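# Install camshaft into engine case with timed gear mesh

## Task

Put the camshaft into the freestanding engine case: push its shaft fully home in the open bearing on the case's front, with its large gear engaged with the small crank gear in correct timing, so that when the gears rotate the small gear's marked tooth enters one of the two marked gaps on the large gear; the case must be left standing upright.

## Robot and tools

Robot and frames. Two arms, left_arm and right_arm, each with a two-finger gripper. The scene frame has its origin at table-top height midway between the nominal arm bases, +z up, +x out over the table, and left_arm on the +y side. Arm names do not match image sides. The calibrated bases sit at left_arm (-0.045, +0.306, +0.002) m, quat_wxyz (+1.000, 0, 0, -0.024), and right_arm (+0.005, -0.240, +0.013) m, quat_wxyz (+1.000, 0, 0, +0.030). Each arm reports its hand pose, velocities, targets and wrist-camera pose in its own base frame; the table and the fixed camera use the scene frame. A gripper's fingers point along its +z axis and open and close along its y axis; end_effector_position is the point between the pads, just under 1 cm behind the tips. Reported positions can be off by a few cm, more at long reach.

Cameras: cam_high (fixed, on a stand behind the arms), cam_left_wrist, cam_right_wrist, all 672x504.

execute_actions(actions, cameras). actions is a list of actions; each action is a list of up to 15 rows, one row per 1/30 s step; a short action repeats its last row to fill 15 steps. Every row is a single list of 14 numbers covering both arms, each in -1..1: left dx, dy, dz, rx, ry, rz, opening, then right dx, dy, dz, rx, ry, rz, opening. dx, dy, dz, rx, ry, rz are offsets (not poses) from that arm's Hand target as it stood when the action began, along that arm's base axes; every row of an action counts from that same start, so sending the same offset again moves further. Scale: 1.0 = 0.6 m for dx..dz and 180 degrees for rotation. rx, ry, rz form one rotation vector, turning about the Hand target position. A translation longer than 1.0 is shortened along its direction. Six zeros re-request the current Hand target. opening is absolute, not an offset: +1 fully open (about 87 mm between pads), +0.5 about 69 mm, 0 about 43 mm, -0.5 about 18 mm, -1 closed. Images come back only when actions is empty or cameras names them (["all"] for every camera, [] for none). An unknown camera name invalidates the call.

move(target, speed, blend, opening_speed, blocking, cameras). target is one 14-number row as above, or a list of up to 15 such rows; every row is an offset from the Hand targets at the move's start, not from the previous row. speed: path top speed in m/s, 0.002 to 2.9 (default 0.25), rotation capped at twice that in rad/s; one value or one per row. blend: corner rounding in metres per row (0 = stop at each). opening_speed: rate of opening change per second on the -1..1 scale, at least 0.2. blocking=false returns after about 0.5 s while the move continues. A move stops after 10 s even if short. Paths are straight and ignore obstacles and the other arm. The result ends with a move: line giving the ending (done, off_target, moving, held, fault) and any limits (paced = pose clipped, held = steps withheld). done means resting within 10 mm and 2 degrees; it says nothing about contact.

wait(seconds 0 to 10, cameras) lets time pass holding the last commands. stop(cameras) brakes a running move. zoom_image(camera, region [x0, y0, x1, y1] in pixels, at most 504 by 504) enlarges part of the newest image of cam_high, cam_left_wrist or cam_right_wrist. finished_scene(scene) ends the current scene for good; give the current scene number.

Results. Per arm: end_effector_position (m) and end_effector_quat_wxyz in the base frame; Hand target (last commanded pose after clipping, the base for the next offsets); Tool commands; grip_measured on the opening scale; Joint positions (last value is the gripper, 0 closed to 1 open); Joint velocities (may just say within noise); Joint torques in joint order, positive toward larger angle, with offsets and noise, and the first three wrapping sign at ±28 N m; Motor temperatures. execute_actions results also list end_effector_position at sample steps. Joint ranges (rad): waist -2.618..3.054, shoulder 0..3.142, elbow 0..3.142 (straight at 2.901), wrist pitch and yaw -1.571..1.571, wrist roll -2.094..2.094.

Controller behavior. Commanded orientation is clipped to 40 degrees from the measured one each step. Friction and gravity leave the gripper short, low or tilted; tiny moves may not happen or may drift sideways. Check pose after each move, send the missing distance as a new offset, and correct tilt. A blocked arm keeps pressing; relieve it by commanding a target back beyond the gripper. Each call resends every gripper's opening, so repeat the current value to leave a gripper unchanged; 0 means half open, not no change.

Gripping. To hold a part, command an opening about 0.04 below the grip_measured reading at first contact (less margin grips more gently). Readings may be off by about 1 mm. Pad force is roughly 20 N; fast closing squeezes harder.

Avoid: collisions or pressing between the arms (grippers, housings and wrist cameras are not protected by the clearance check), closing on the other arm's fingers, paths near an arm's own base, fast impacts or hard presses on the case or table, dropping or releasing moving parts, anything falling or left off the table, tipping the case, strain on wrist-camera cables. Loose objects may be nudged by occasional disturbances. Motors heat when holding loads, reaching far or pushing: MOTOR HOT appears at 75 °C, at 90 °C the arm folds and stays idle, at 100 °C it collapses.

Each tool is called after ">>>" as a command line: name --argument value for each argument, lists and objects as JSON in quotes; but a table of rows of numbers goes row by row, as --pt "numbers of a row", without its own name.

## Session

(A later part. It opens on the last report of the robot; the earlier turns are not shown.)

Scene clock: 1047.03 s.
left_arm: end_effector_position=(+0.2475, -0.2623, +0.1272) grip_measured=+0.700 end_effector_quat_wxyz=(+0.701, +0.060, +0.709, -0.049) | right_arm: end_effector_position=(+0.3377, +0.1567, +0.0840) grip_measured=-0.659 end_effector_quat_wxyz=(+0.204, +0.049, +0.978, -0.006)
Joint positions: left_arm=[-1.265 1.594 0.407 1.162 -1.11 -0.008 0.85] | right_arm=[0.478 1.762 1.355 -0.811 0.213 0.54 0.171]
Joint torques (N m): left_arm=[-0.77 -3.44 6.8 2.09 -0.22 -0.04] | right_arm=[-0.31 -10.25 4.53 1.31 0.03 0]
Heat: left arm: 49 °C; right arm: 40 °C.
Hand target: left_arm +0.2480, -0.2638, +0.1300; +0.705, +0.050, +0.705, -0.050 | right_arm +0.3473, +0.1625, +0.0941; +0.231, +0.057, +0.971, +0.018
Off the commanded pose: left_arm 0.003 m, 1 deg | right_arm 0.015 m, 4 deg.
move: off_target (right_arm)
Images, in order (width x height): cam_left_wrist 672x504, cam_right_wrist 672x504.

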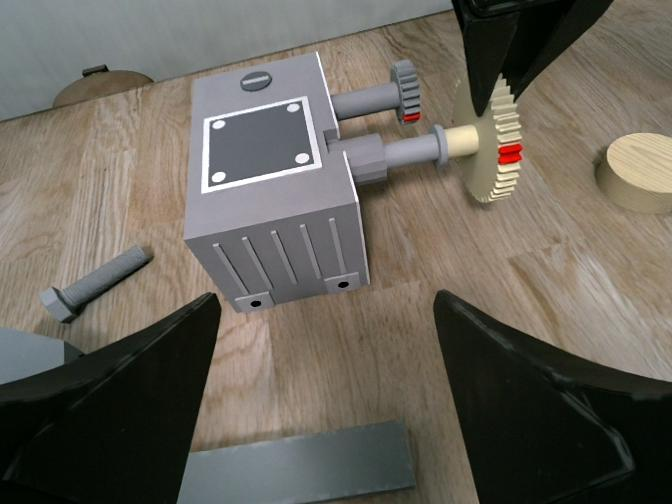

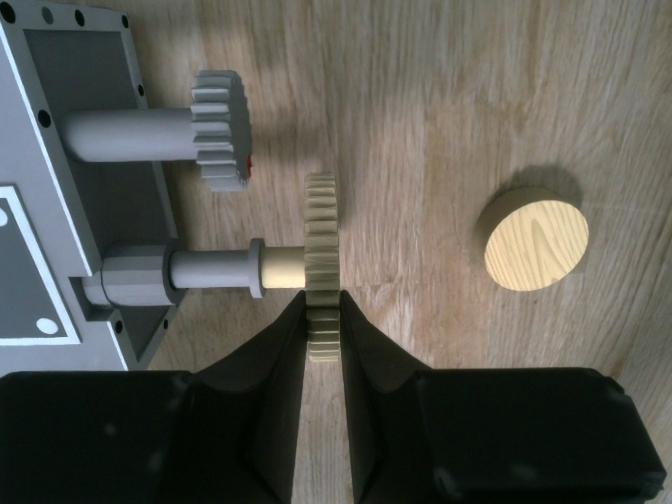

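>>> move --target '[0,0,0,0,0,0,0.7,-0.004,0.02,0,0,0,0,-0.8]' --cameras '["cam_left_wrist","cam_right_wrist"]' --speed 0.04

>>> zoom_image --camera "cam_left_wrist" --region '[340, 120, 450, 200]'

>>> zoom_image --camera "cam_right_wrist" --region '[90, 220, 270, 320]'

Scene clock: 1057.37 s.
left_arm: end_effector_position=(+0.2475, -0.2623, +0.1272) grip_measured=+0.700 end_effector_quat_wxyz=(+0.701, +0.060, +0.709, -0.049) | right_arm: end_effector_position=(+0.3370, +0.1579, +0.0842) grip_measured=-0.659 end_effector_quat_wxyz=(+0.207, +0.051, +0.977, -0.012)
Joint positions: left_arm=[-1.265 1.594 0.407 1.162 -1.11 -0.008 0.85] | right_arm=[0.489 1.762 1.355 -0.813 0.231 0.553 0.171]
Joint torques (N m): left_arm=[-0.77 -3.44 6.8 2.08 -0.23 -0.04] | right_arm=[1.84 -9.02 5.72 1.25 -0.03 0.17]
Heat: left arm: 49 °C; right arm: 40 °C.
Hand target: left_arm +0.2480, -0.2638, +0.1300; +0.705, +0.050, +0.705, -0.050 | right_arm +0.3449, +0.1745, +0.0941; +0.231, +0.057, +0.971, +0.018
Off the commanded pose: left_arm 0.003 m, 1 deg | right_arm 0.021 m, 4 deg.
move: off_target (right_arm)
Images, in order (width x height): cam_left_wrist 672x504, cam_right_wrist 672x504.

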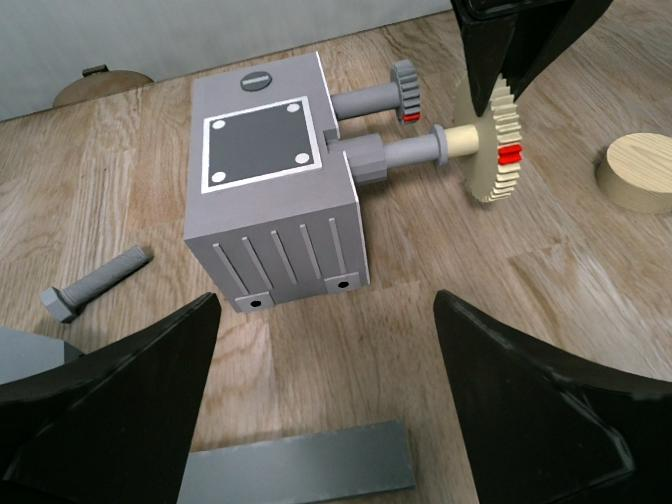

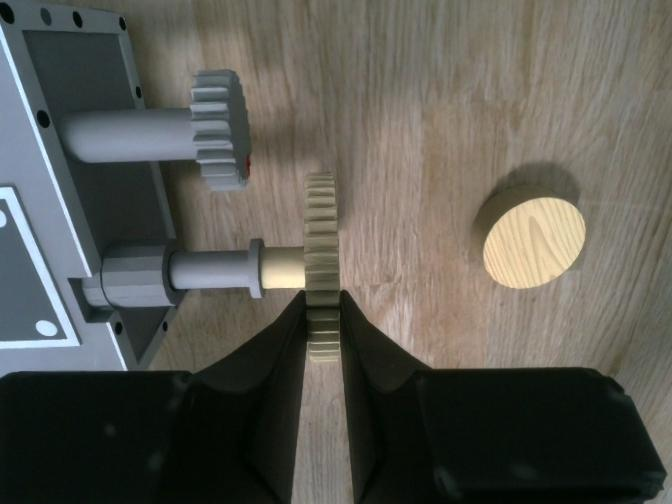

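Scaled by 4.582 from the camera's 672x504 image, which has a finer 960x720 frame.

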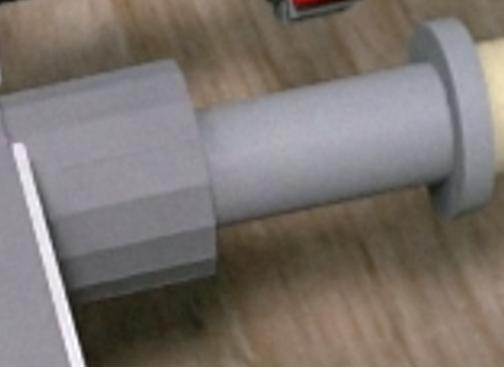

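Scaled by 2.800 from the camera's 672x504 image, which has a finer 960x720 frame.

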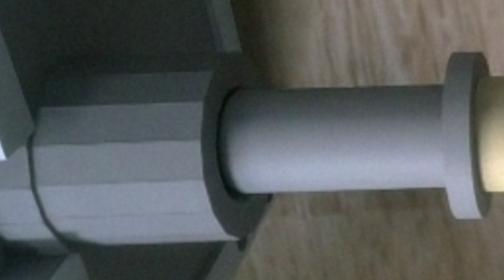

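>>> zoom_image --camera "cam_right_wrist" --region '[155, 235, 215, 305]'

>>> zoom_image --camera "cam_left_wrist" --region '[365, 125, 415, 190]'

Scaled by 7.200 from the camera's 672x504 image, which has a finer 960x720 frame.

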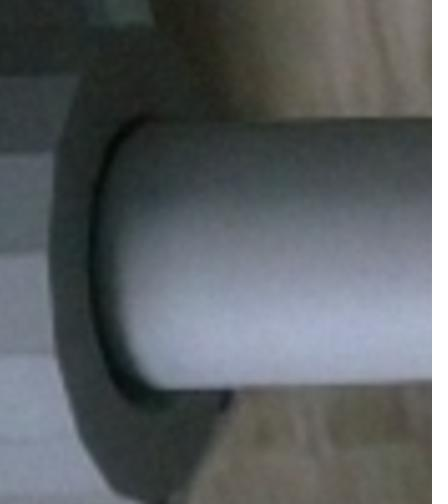

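Scaled by 7.754 from the camera's 672x504 image, which has a finer 960x720 frame.

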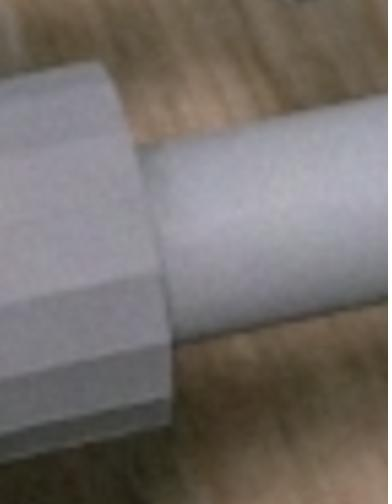

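>>> move --target '[0,0,0,0,0,0,0.7,-0.001,0.017,0,0,0,0,-0.8]' --cameras '["cam_left_wrist","cam_right_wrist"]' --speed 0.04

>>> zoom_image --camera "cam_left_wrist" --region '[340, 120, 450, 200]'

>>> zoom_image --camera "cam_right_wrist" --region '[155, 235, 215, 305]'

Scene clock: 1095.20 s.
left_arm: end_effector_position=(+0.2475, -0.2623, +0.1272) grip_measured=+0.700 end_effector_quat_wxyz=(+0.701, +0.060, +0.709, -0.049) | right_arm: end_effector_position=(+0.3351, +0.1589, +0.0845) grip_measured=-0.658 end_effector_quat_wxyz=(+0.213, +0.055, +0.975, -0.024)
Joint positions: left_arm=[-1.265 1.594 0.407 1.162 -1.11 -0.008 0.85] | right_arm=[0.508 1.762 1.355 -0.82 0.266 0.575 0.171]
Joint torques (N m): left_arm=[-0.77 -3.44 6.8 2.09 -0.22 -0.05] | right_arm=[2.43 -7.54 7.27 1.2 -0.3 0.21]
Heat: left arm: 49 °C; right arm: 40 °C.
Hand target: left_arm +0.2480, -0.2638, +0.1300; +0.705, +0.050, +0.705, -0.050 | right_arm +0.3443, +0.1846, +0.0940; +0.231, +0.057, +0.971, +0.018
Off the commanded pose: left_arm 0.003 m, 1 deg | right_arm 0.029 m, 5 deg.
move: off_target (right_arm)
Images, in order (width x height): cam_left_wrist 672x504, cam_right_wrist 672x504.

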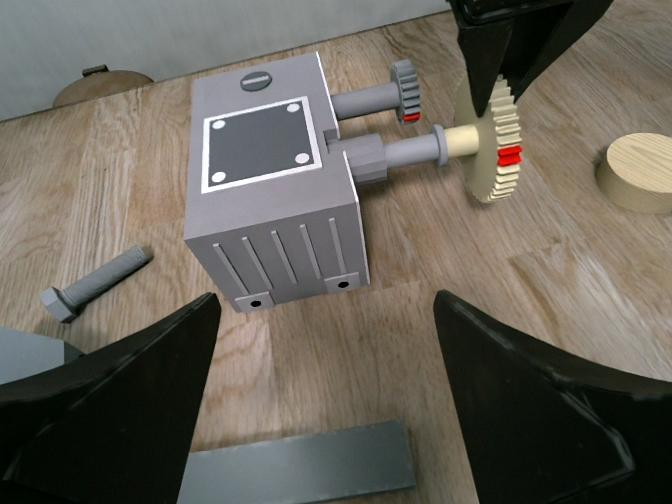

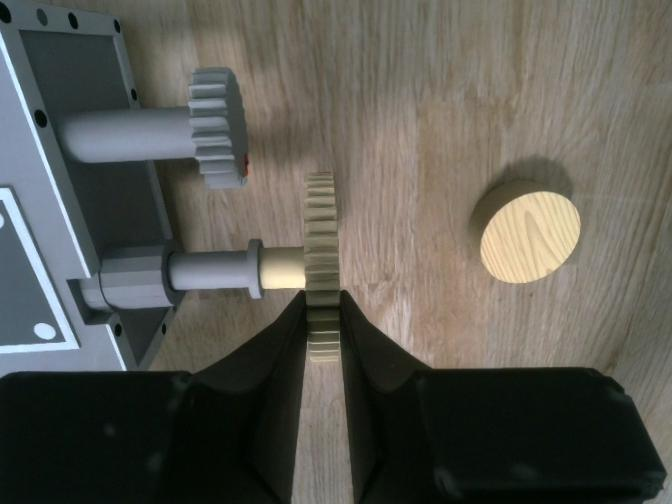

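Scaled by 4.582 from the camera's 672x504 image, which has a finer 960x720 frame.

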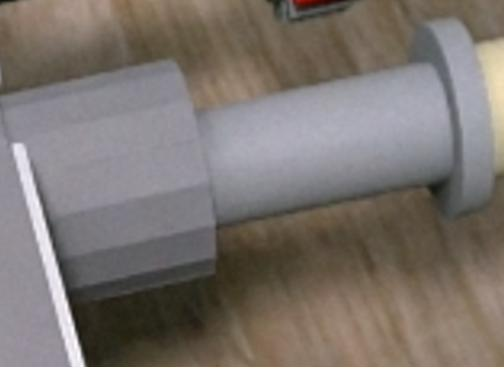

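Scaled by 7.200 from the camera's 672x504 image, which has a finer 960x720 frame.

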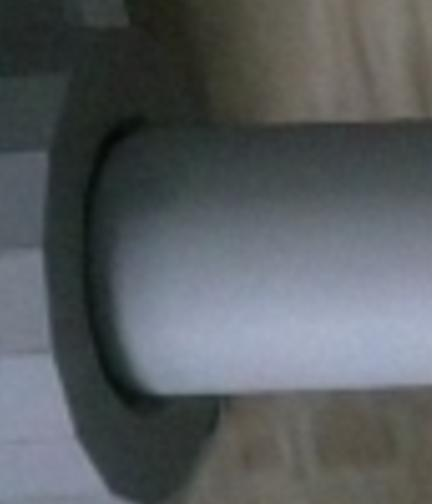

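>>> move --pt "0 0 0 0 0 0 0.7 0.003 -0.043 0 0 0 0 -0.8" --pt "0 0 0 0 0 0 0.7 0.003 -0.036 0 0 0 0 -0.63" --cameras '["cam_left_wrist","cam_right_wrist"]' --speed 0.05 --opening_speed 0.3

>>> zoom_image --camera "cam_left_wrist" --region '[340, 60, 540, 210]'

>>> zoom_image --camera "cam_right_wrist" --region '[155, 200, 355, 375]'

Scene clock: 1121.40 s.
left_arm: end_effector_position=(+0.2475, -0.2623, +0.1272) grip_measured=+0.700 end_effector_quat_wxyz=(+0.701, +0.060, +0.709, -0.049) | right_arm: end_effector_position=(+0.3377, +0.1562, +0.0833) grip_measured=-0.630 end_effector_quat_wxyz=(+0.205, +0.053, +0.977, +0.000)
Joint positions: left_arm=[-1.265 1.594 0.407 1.162 -1.11 -0.008 0.85] | right_arm=[0.472 1.754 1.342 -0.797 0.204 0.543 0.185]
Joint torques (N m): left_arm=[-0.79 -3.44 6.79 2.08 -0.23 -0.05] | right_arm=[0.54 -9.74 5.11 1.22 0.14 0.01]
Heat: left arm: 49 °C; right arm: 41 °C.
Hand target: left_arm +0.2480, -0.2638, +0.1300; +0.705, +0.050, +0.705, -0.050 | right_arm +0.3461, +0.1630, +0.0940; +0.231, +0.057, +0.971, +0.018
Off the commanded pose: left_arm 0.003 m, 1 deg | right_arm 0.015 m, 4 deg.
move: off_target (right_arm); target 2's new opening was sent with right_arm's hand 0.016 m and 4 deg from that target
Images, in order (width x height): cam_left_wrist 672x504, cam_right_wrist 672x504.

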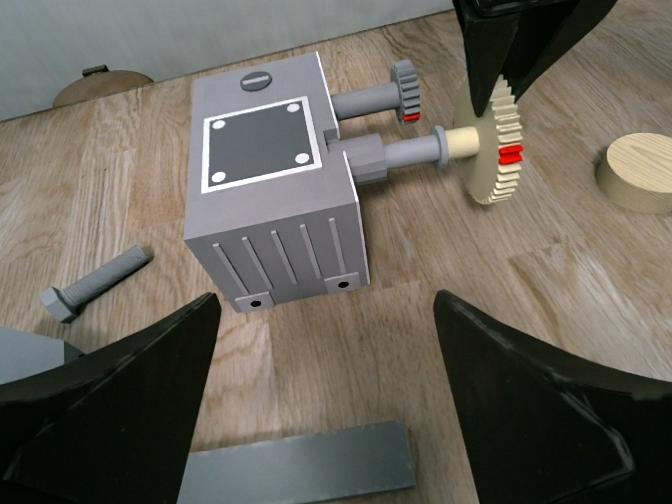

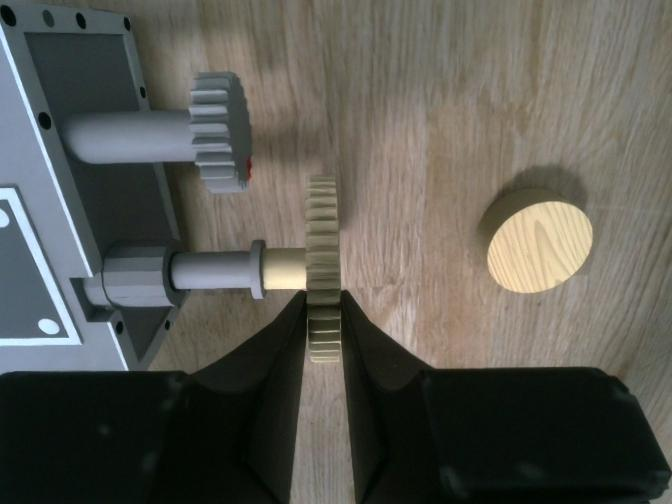

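Scaled by 2.520 from the camera's 672x504 image, which has a finer 960x720 frame.

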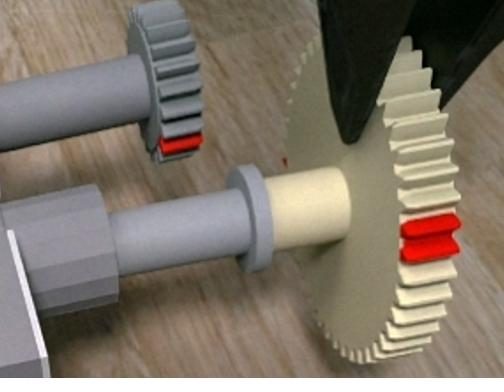

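Scaled by 2.520 from the camera's 672x504 image, which has a finer 960x720 frame.

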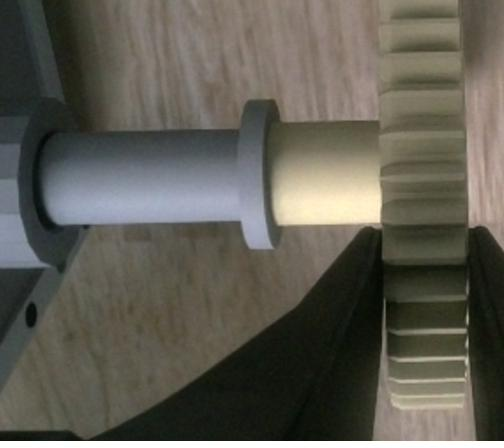

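>>> move --target '[0,0,0,0,0,0,0.7,0.0015,0.02,0,0,0,0,-0.63]' --cameras '["cam_left_wrist","cam_right_wrist"]' --speed 0.04

>>> zoom_image --camera "cam_left_wrist" --region '[340, 60, 540, 210]'

>>> zoom_image --camera "cam_right_wrist" --region '[155, 200, 355, 375]'

Scene clock: 1128.03 s.
left_arm: end_effector_position=(+0.2475, -0.2623, +0.1272) grip_measured=+0.700 end_effector_quat_wxyz=(+0.701, +0.060, +0.709, -0.049) | right_arm: end_effector_position=(+0.3373, +0.1573, +0.0837) grip_measured=-0.630 end_effector_quat_wxyz=(+0.212, +0.055, +0.976, -0.010)
Joint positions: left_arm=[-1.265 1.594 0.407 1.162 -1.11 -0.008 0.85] | right_arm=[0.488 1.754 1.342 -0.798 0.234 0.558 0.185]
Joint torques (N m): left_arm=[-0.79 -3.44 6.8 2.09 -0.22 -0.05] | right_arm=[1.73 -7.56 7.3 1.12 -0.07 0.14]
Heat: left arm: 49 °C; right arm: 40 °C.
Hand target: left_arm +0.2480, -0.2638, +0.1300; +0.705, +0.050, +0.705, -0.050 | right_arm +0.3471, +0.1750, +0.0940; +0.231, +0.057, +0.971, +0.018
Off the commanded pose: left_arm 0.003 m, 1 deg | right_arm 0.023 m, 4 deg.
move: off_target (right_arm)
Images, in order (width x height): cam_left_wrist 672x504, cam_right_wrist 672x504.

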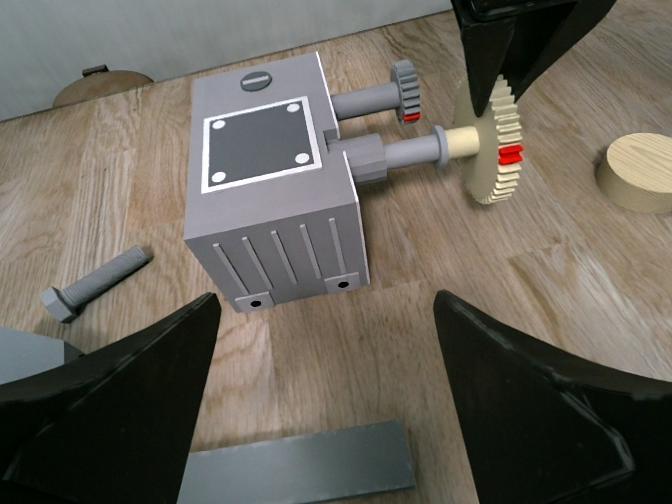

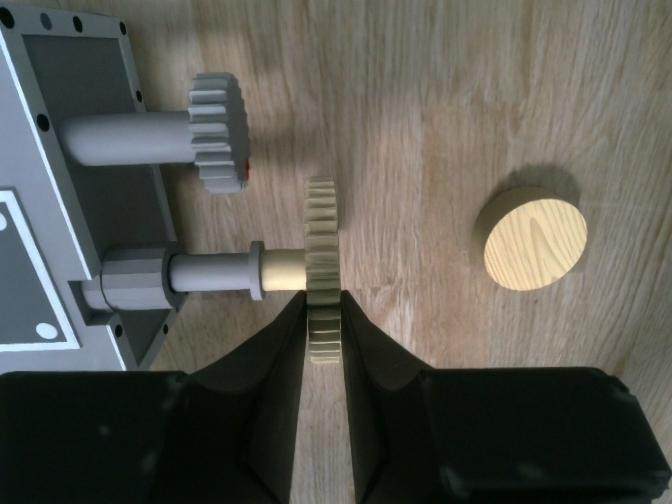

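Scaled by 2.520 from the camera's 672x504 image, which has a finer 960x720 frame.

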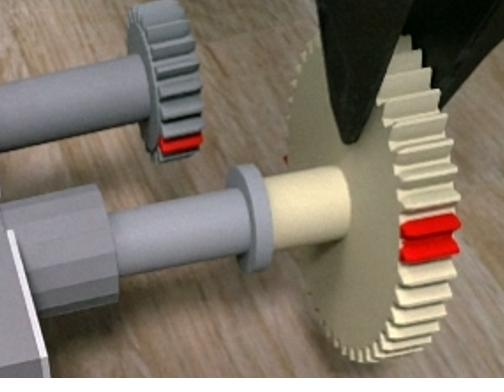

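Scaled by 2.520 from the camera's 672x504 image, which has a finer 960x720 frame.

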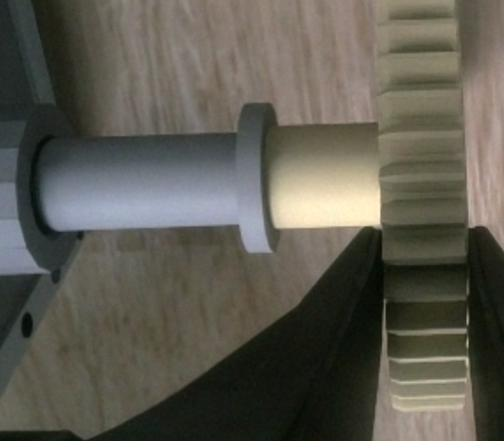

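>>> move --pt "0 0 0 0 0 0 0.7 0 -0.022 0 0 0 0 -0.63" --pt "0 0 0 0 0 0 0.7 0 -0.022 0 0 0 0 -0.8" --pt "0 0 0 0 0 0 0.7 -0.005 -0.012 0.004 0 0 0 -0.8" --cameras '["cam_left_wrist","cam_right_wrist"]' --speed 0.04 --opening_speed 0.4

>>> zoom_image --camera "cam_left_wrist" --region '[340, 120, 450, 200]'

>>> zoom_image --camera "cam_right_wrist" --region '[155, 235, 215, 305]'

Scene clock: 1143.60 s.
left_arm: end_effector_position=(+0.2475, -0.2623, +0.1272) grip_measured=+0.700 end_effector_quat_wxyz=(+0.701, +0.060, +0.709, -0.049) | right_arm: end_effector_position=(+0.3386, +0.1565, +0.0839) grip_measured=-0.659 end_effector_quat_wxyz=(+0.210, +0.055, +0.976, -0.004)
Joint positions: left_arm=[-1.265 1.594 0.407 1.162 -1.11 -0.008 0.85] | right_arm=[0.477 1.753 1.342 -0.794 0.216 0.548 0.171]
Joint torques (N m): left_arm=[-0.79 -3.44 6.82 2.09 -0.23 -0.05] | right_arm=[1.47 -9.63 5.87 1.07 0.07 0.09]
Heat: left arm: 49 °C; right arm: 40 °C.
Hand target: left_arm +0.2480, -0.2638, +0.1300; +0.705, +0.050, +0.705, -0.050 | right_arm +0.3440, +0.1678, +0.0964; +0.231, +0.057, +0.971, +0.018
Off the commanded pose: left_arm 0.003 m, 1 deg | right_arm 0.018 m, 4 deg.
move: off_target (right_arm); target 2's new opening was sent with right_arm's hand 0.014 m and 4 deg from that target
Images, in order (width x height): cam_left_wrist 672x504, cam_right_wrist 672x504.

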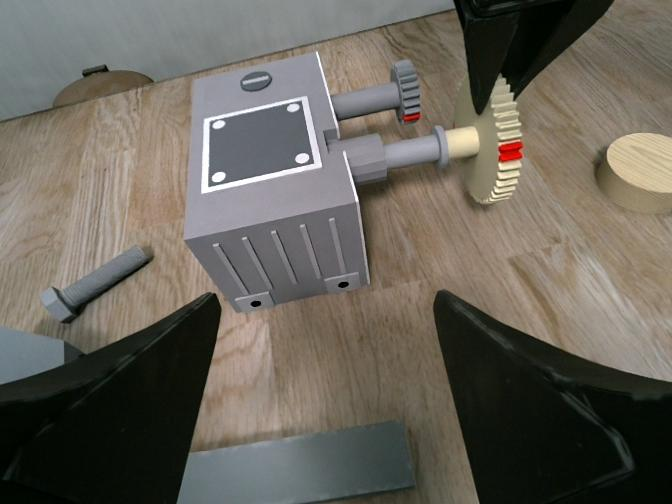

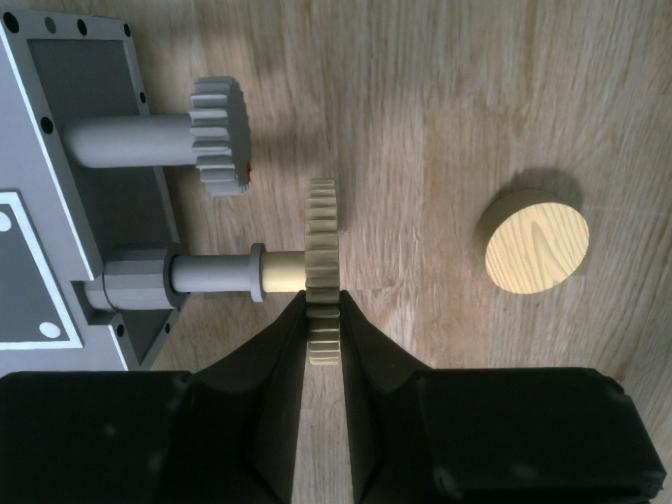

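Scaled by 4.582 from the camera's 672x504 image, which has a finer 960x720 frame.

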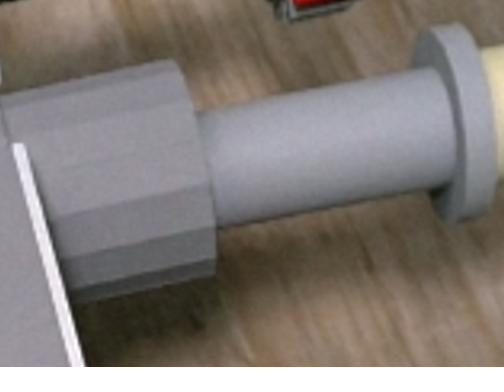

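Scaled by 7.200 from the camera's 672x504 image, which has a finer 960x720 frame.

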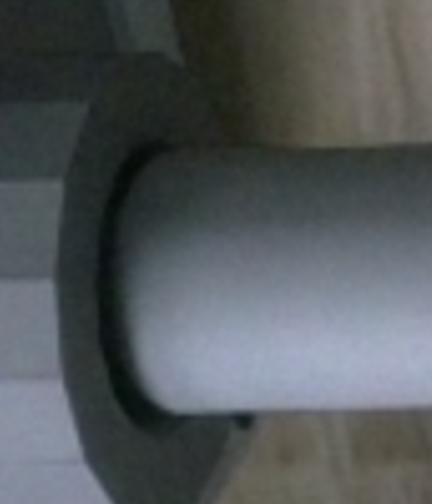

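>>> move --pt "0 0 0 0 0 0 0.7 0 -0.006 0.006 0 0 0 -0.8" --cameras '["cam_left_wrist","cam_right_wrist"]' --speed 0.04

>>> zoom_image --camera "cam_left_wrist" --region '[340, 120, 450, 200]'

>>> zoom_image --camera "cam_right_wrist" --region '[155, 235, 215, 305]'

Scene clock: 1159.37 s.
left_arm: end_effector_position=(+0.2475, -0.2623, +0.1272) grip_measured=+0.700 end_effector_quat_wxyz=(+0.701, +0.060, +0.709, -0.049) | right_arm: end_effector_position=(+0.3387, +0.1565, +0.0846) grip_measured=-0.659 end_effector_quat_wxyz=(+0.210, +0.055, +0.976, -0.003)
Joint positions: left_arm=[-1.265 1.594 0.407 1.162 -1.11 -0.008 0.85] | right_arm=[0.477 1.751 1.342 -0.794 0.216 0.548 0.17]
Joint torques (N m): left_arm=[-0.77 -3.45 6.8 2.09 -0.23 -0.05] | right_arm=[0.59 -10.25 6.15 0.99 0.03 0.02]
Heat: left arm: 48 °C; right arm: 39 °C.
Hand target: left_arm +0.2480, -0.2638, +0.1300; +0.705, +0.050, +0.705, -0.050 | right_arm +0.3440, +0.1642, +0.1000; +0.231, +0.057, +0.971, +0.018
Off the commanded pose: left_arm 0.003 m, 1 deg | right_arm 0.018 m, 3 deg.
move: off_target (right_arm)
Images, in order (width x height): cam_left_wrist 672x504, cam_right_wrist 672x504.

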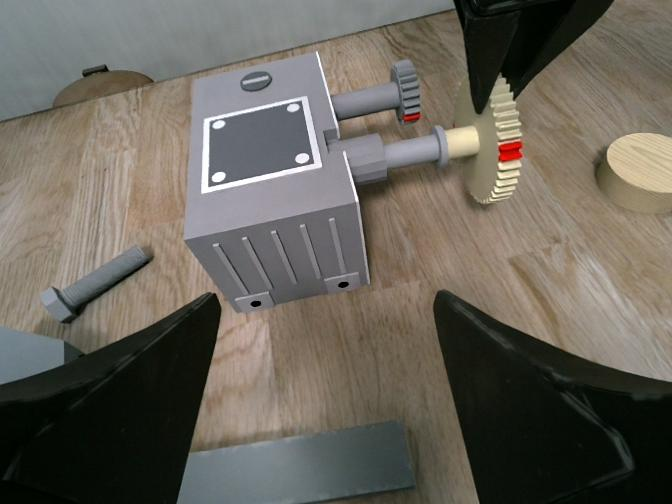

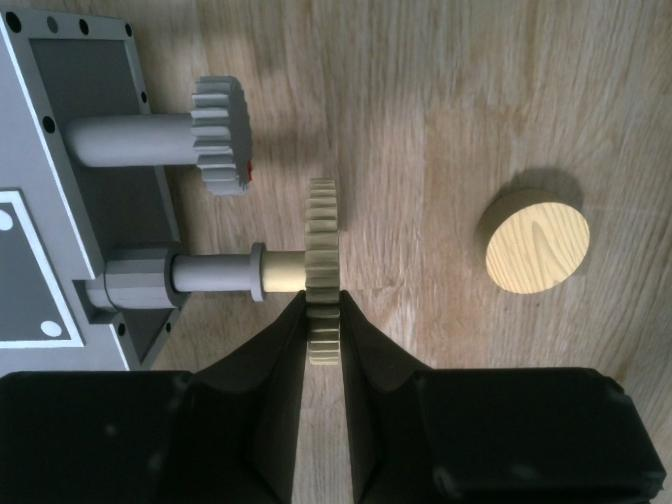

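Scaled by 4.582 from the camera's 672x504 image, which has a finer 960x720 frame.

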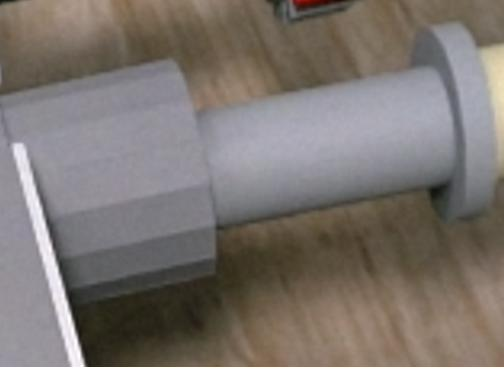

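Scaled by 7.200 from the camera's 672x504 image, which has a finer 960x720 frame.

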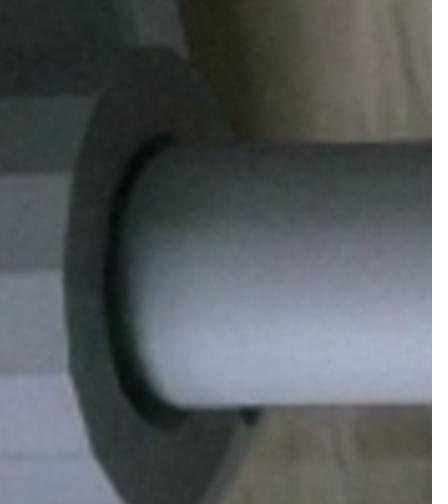

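>>> move --pt "0 0 0 0 0 0 0.7 -0.003 0.008 0.003 0.006 0 0 -0.8" --pt "0 0 0 0 0 0 0.7 -0.005 0.018 0.006 0.010 0 0 -0.8" --cameras '["cam_left_wrist","cam_right_wrist"]' --speed 0.03

>>> zoom_image --camera "cam_left_wrist" --region '[340, 120, 450, 200]'

>>> zoom_image --camera "cam_right_wrist" --region '[155, 235, 215, 305]'

Scene clock: 1180.57 s.
left_arm: end_effector_position=(+0.2475, -0.2623, +0.1272) grip_measured=+0.700 end_effector_quat_wxyz=(+0.701, +0.060, +0.709, -0.049) | right_arm: end_effector_position=(+0.3376, +0.1600, +0.0853) grip_measured=-0.660 end_effector_quat_wxyz=(+0.210, +0.062, +0.976, +0.002)
Joint positions: left_arm=[-1.265 1.594 0.407 1.162 -1.11 -0.008 0.85] | right_arm=[0.482 1.749 1.342 -0.794 0.211 0.569 0.17]
Joint torques (N m): left_arm=[-0.79 -3.44 6.8 2.08 -0.23 -0.05] | right_arm=[1.73 -10.51 6.65 0.98 -0.13 0.08]
Heat: left arm: 48 °C; right arm: 39 °C.
Hand target: left_arm +0.2480, -0.2638, +0.1300; +0.705, +0.050, +0.705, -0.050 | right_arm +0.3410, +0.1750, +0.1036; +0.230, +0.061, +0.971, +0.033
Off the commanded pose: left_arm 0.003 m, 1 deg | right_arm 0.024 m, 4 deg.
move: off_target (right_arm)
Images, in order (width x height): cam_left_wrist 672x504, cam_right_wrist 672x504.

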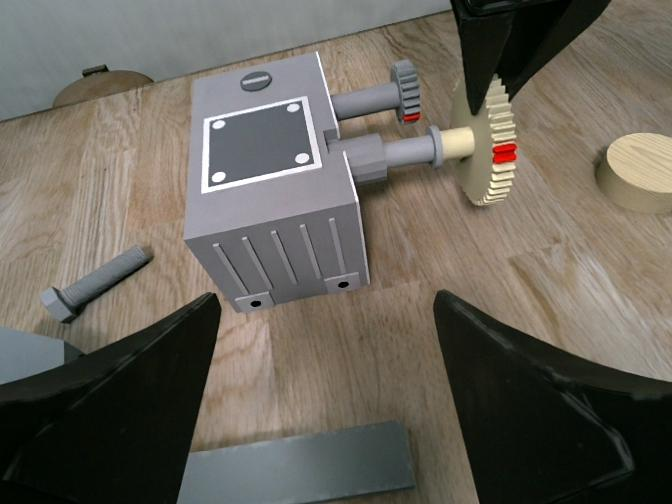

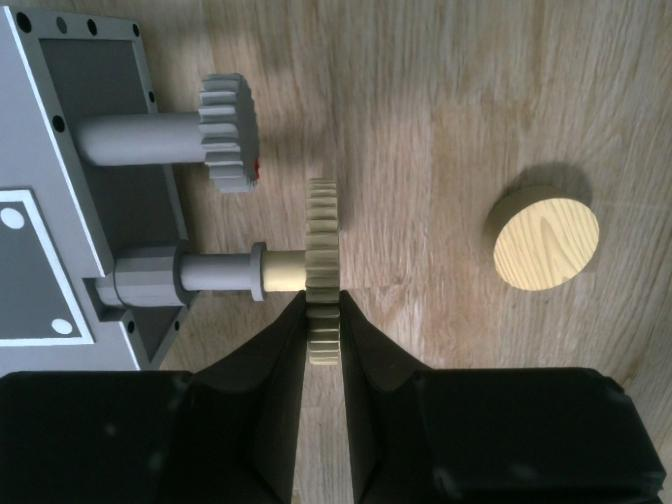

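Scaled by 4.582 from the camera's 672x504 image, which has a finer 960x720 frame.

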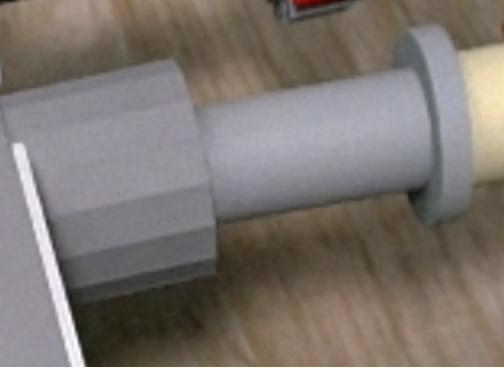

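Scaled by 7.200 from the camera's 672x504 image, which has a finer 960x720 frame.

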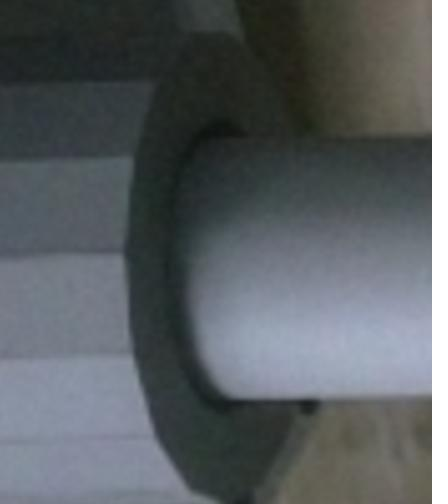

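>>> move --pt "0 0 0 0 0 0 0.7 0.001 0.015 0.0 -0.006 0 0 -0.8" --cameras '["cam_left_wrist","cam_right_wrist"]' --speed 0.03

>>> zoom_image --camera "cam_left_wrist" --region '[340, 120, 450, 200]'

>>> zoom_image --camera "cam_right_wrist" --region '[155, 235, 215, 305]'

Scene clock: 1189.53 s.
left_arm: end_effector_position=(+0.2475, -0.2623, +0.1272) grip_measured=+0.700 end_effector_quat_wxyz=(+0.701, +0.060, +0.709, -0.049) | right_arm: end_effector_position=(+0.3339, +0.1670, +0.0878) grip_measured=-0.660 end_effector_quat_wxyz=(+0.216, +0.059, +0.975, -0.006)
Joint positions: left_arm=[-1.265 1.594 0.407 1.162 -1.11 -0.008 0.85] | right_arm=[0.516 1.749 1.351 -0.807 0.242 0.591 0.17]
Joint torques (N m): left_arm=[-0.79 -3.44 6.8 2.09 -0.23 -0.04] | right_arm=[1.4 -8.03 8.51 0.92 -0.14 0.06]
Motor temperatures (°C): left_arm=[23 27 34 48 26 25 24] | right_arm=[25 40 39 34 27 26 30]
Heat: left arm: 48 °C; right arm: 40 °C.
Hand target: left_arm +0.2480, -0.2638, +0.1300; +0.705, +0.050, +0.705, -0.050 | right_arm +0.3416, +0.1840, +0.1036; +0.231, +0.059, +0.971, +0.024
Off the commanded pose: left_arm 0.003 m, 1 deg | right_arm 0.025 m, 4 deg.
move: off_target (right_arm)
Images, in order (width x height): cam_left_wrist 672x504, cam_right_wrist 672x504.

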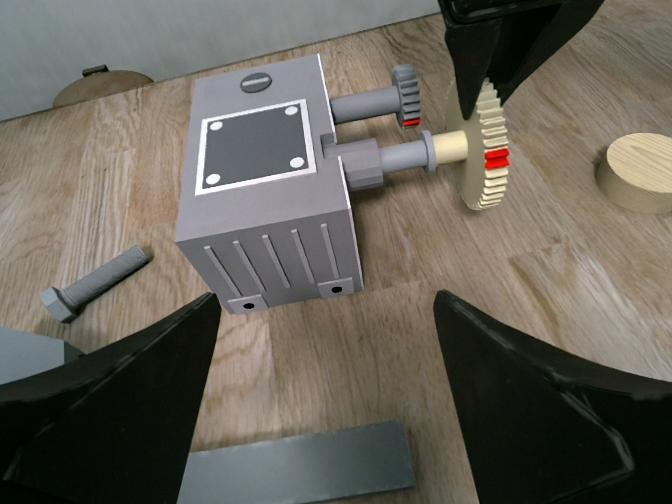

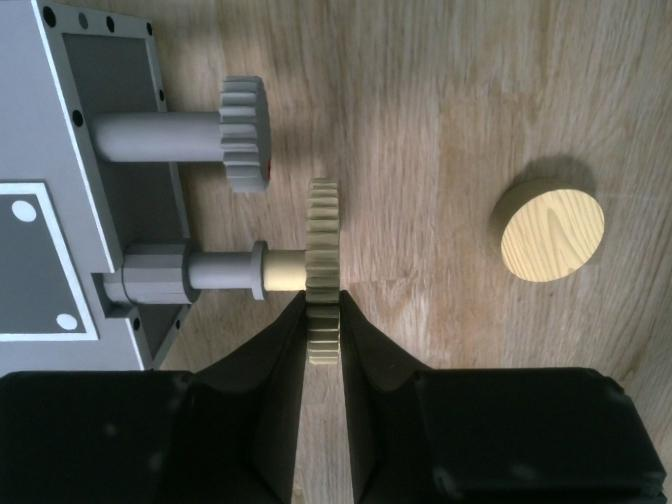

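Scaled by 4.582 from the camera's 672x504 image, which has a finer 960x720 frame.

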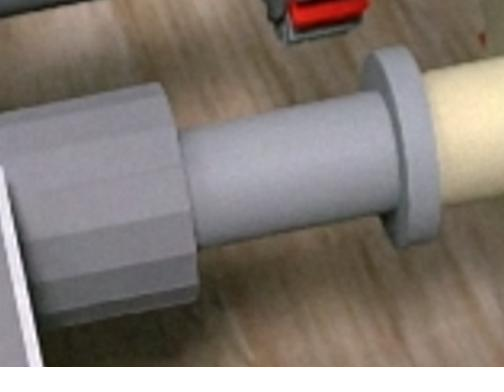

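Scaled by 7.200 from the camera's 672x504 image, which has a finer 960x720 frame.

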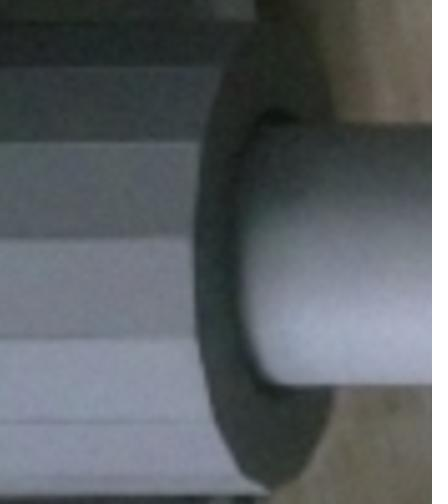

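>>> move --pt "-0.047 0.24 0.117 0 0 0 0.7 0 -0.018 0 0 0 0 -0.8" --pt "0.187 0.356 0.06 0.1012 0.1079 -0.3823 -1 0 -0.018 0 0 0 0 -0.8" --pt "0.237 0.29 -0.092 0.1012 0.1079 -0.3823 -1 0 -0.018 0 0 0 0 -0.8" --cameras '["all"]' --speed 0.25 --blend 0.03

Scene clock: 1248.13 s.
left_arm: end_effector_position=(+0.3927, -0.0886, +0.0781) grip_measured=-1.000 end_effector_quat_wxyz=(+0.421, +0.531, +0.653, -0.338) | right_arm: end_effector_position=(+0.3340, +0.1663, +0.0875) grip_measured=-0.660 end_effector_quat_wxyz=(+0.212, +0.058, +0.976, -0.002)
Joint positions: left_arm=[0.138 1.961 1.333 -0.78 1.135 1.399 0] | right_arm=[0.508 1.749 1.351 -0.807 0.228 0.585 0.17]
Joint torques (N m): left_arm=[-0.66 -8.42 5.48 0.68 0.64 -0.09] | right_arm=[-0.32 -9.88 6.72 1 -0.1 -0.11]
Motor temperatures (°C): left_arm=[23 28 35 47 26 25 24] | right_arm=[25 38 45 33 27 26 30]
Heat: left arm: 47 °C; right arm: 45 °C.
Hand target: left_arm +0.3901, -0.0897, +0.0747; +0.418, +0.531, +0.655, -0.338 | right_arm +0.3417, +0.1732, +0.1037; +0.231, +0.059, +0.971, +0.024
Off the commanded pose: left_arm 0.004 m, 0 deg | right_arm 0.019 m, 4 deg.
move: off_target (right_arm); blend cut to 0 m at target 2

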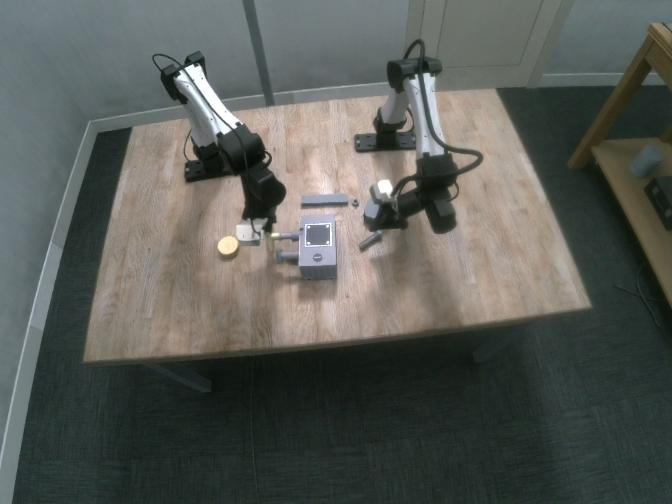

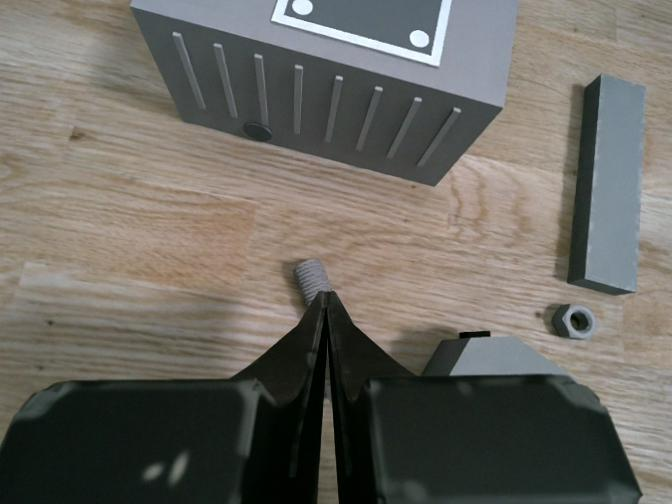

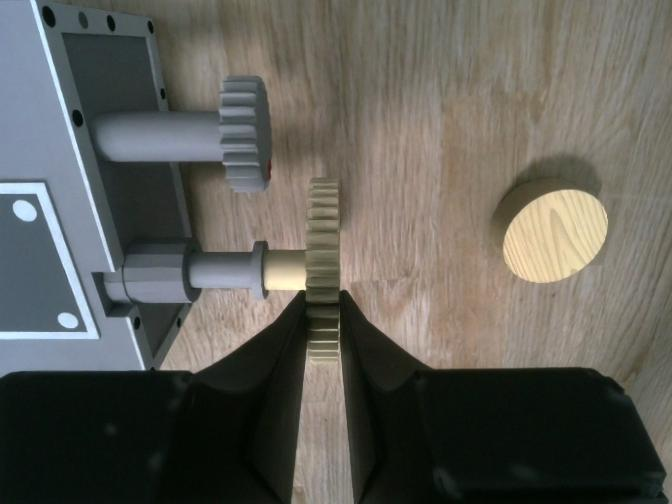

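>>> move --target '[-0.037,-0.105,-0.045,0,0,0,-1,0,0,0,0,0,0,-0.8]' --cameras '["cam_left_wrist","cam_high"]' --speed 0.12

Scene clock: 1258.80 s.
left_arm: end_effector_position=(+0.3678, -0.1525, +0.0392) grip_measured=-1.000 end_effector_quat_wxyz=(+0.408, +0.526, +0.660, -0.348) | right_arm: end_effector_position=(+0.3340, +0.1663, +0.0875) grip_measured=-0.660 end_effector_quat_wxyz=(+0.212, +0.058, +0.976, -0.002)
Joint positions: left_arm=[-0.04 1.895 1.038 -0.257 1.078 1.03 0] | right_arm=[0.508 1.749 1.351 -0.807 0.228 0.585 0.17]
Joint torques (N m): left_arm=[-0.55 -10.35 5.33 1.18 0.56 -0.09] | right_arm=[-0.35 -9.88 6.69 0.99 -0.1 -0.11]
Heat: left arm: 44 °C; right arm: 45 °C.
Hand target: left_arm +0.3680, -0.1528, +0.0478; +0.418, +0.531, +0.655, -0.338 | right_arm +0.3417, +0.1732, +0.1037; +0.231, +0.059, +0.971, +0.024
Off the commanded pose: left_arm 0.008 m, 2 deg | right_arm 0.019 m, 4 deg.
move: off_target (right_arm)
Images, in order (width x height): cam_high 672x504, cam_left_wrist 672x504.

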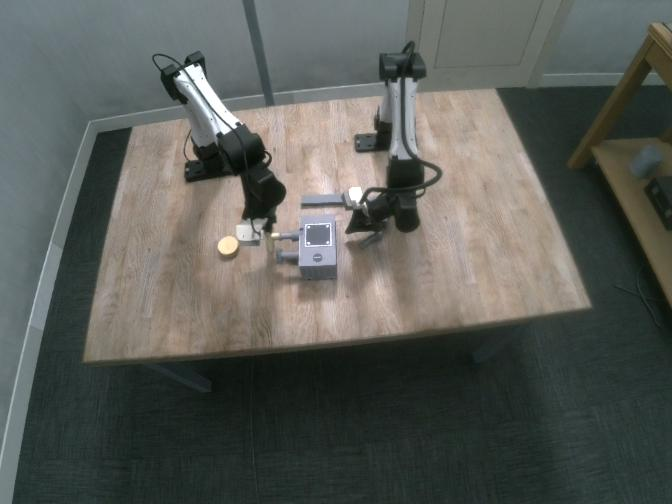

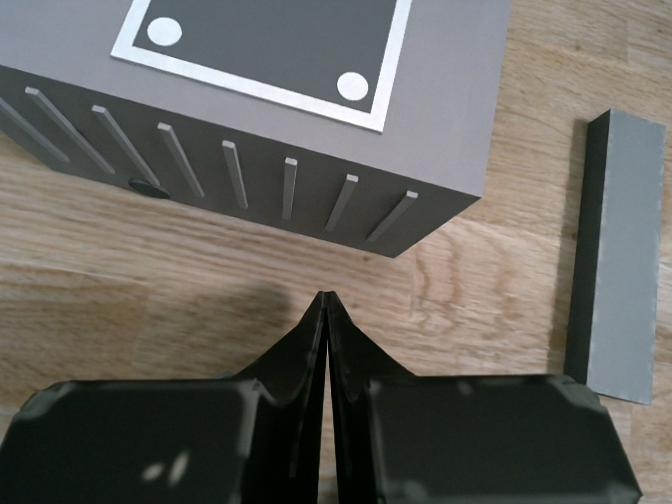

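>>> move --target '[0.03,-0.022,0.015,0,0,0,-1,0,0,0,0,0,0,-0.8]' --cameras '["cam_left_wrist"]' --speed 0.08

Scene clock: 1269.23 s.
left_arm: end_effector_position=(+0.3780, -0.1645, +0.0508) grip_measured=-1.000 end_effector_quat_wxyz=(+0.409, +0.526, +0.660, -0.347) | right_arm: end_effector_position=(+0.3340, +0.1663, +0.0875) grip_measured=-0.660 end_effector_quat_wxyz=(+0.212, +0.058, +0.976, -0.002)
Joint positions: left_arm=[-0.073 1.895 1.083 -0.245 1.061 0.966 0] | right_arm=[0.508 1.749 1.351 -0.807 0.228 0.585 0.17]
Joint torques (N m): left_arm=[-0.69 -7.82 8.83 1.25 0.54 -0.1] | right_arm=[-0.32 -9.88 6.72 1 -0.1 -0.11]
Heat: left arm: 43 °C; right arm: 44 °C.
Hand target: left_arm +0.3860, -0.1660, +0.0568; +0.418, +0.531, +0.655, -0.338 | right_arm +0.3417, +0.1732, +0.1037; +0.231, +0.059, +0.971, +0.024
Off the commanded pose: left_arm 0.010 m, 2 deg | right_arm 0.019 m, 4 deg.
move: off_target (right_arm)
Images, in order (width x height): cam_left_wrist 672x504.

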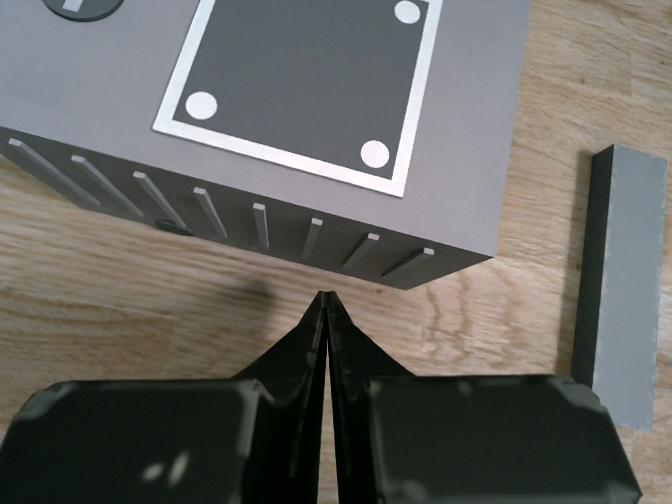

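>>> move --target '[0.02,-0.027,0,0,0,0,-1,0,0,0,0,0,0,-0.8]' --cameras '["cam_left_wrist","cam_right_wrist"]' --speed 0.05

Scene clock: 1275.80 s.
left_arm: end_effector_position=(+0.3899, -0.1798, +0.0570) grip_measured=-1.000 end_effector_quat_wxyz=(+0.414, +0.528, +0.658, -0.343) | right_arm: end_effector_position=(+0.3340, +0.1663, +0.0875) grip_measured=-0.660 end_effector_quat_wxyz=(+0.212, +0.058, +0.976, -0.002)
Joint positions: left_arm=[-0.113 1.912 1.122 -0.194 1.039 0.898 0] | right_arm=[0.508 1.749 1.351 -0.807 0.228 0.585 0.17]
Joint torques (N m): left_arm=[-0.76 -6.45 9.29 1.41 0.51 -0.1] | right_arm=[-0.31 -9.88 6.71 0.99 -0.11 -0.11]
Heat: left arm: 43 °C; right arm: 44 °C.
Hand target: left_arm +0.3980, -0.1821, +0.0568; +0.418, +0.531, +0.655, -0.338 | right_arm +0.3417, +0.1732, +0.1037; +0.231, +0.059, +0.971, +0.024
Off the commanded pose: left_arm 0.008 m, 1 deg | right_arm 0.019 m, 4 deg.
move: off_target (right_arm)
Images, in order (width x height): cam_left_wrist 672x504, cam_right_wrist 672x504.

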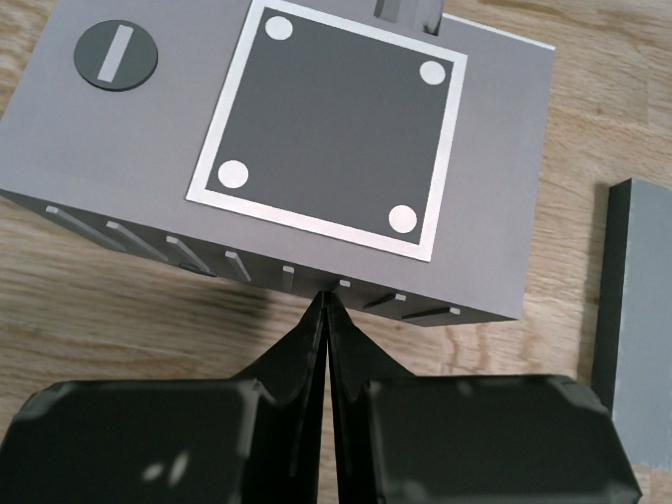

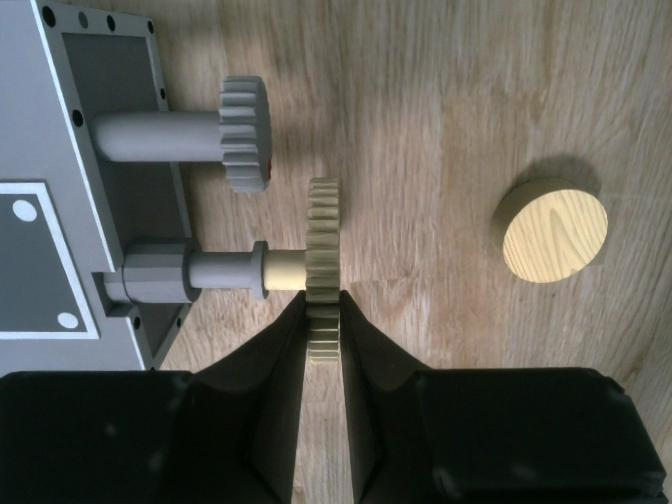

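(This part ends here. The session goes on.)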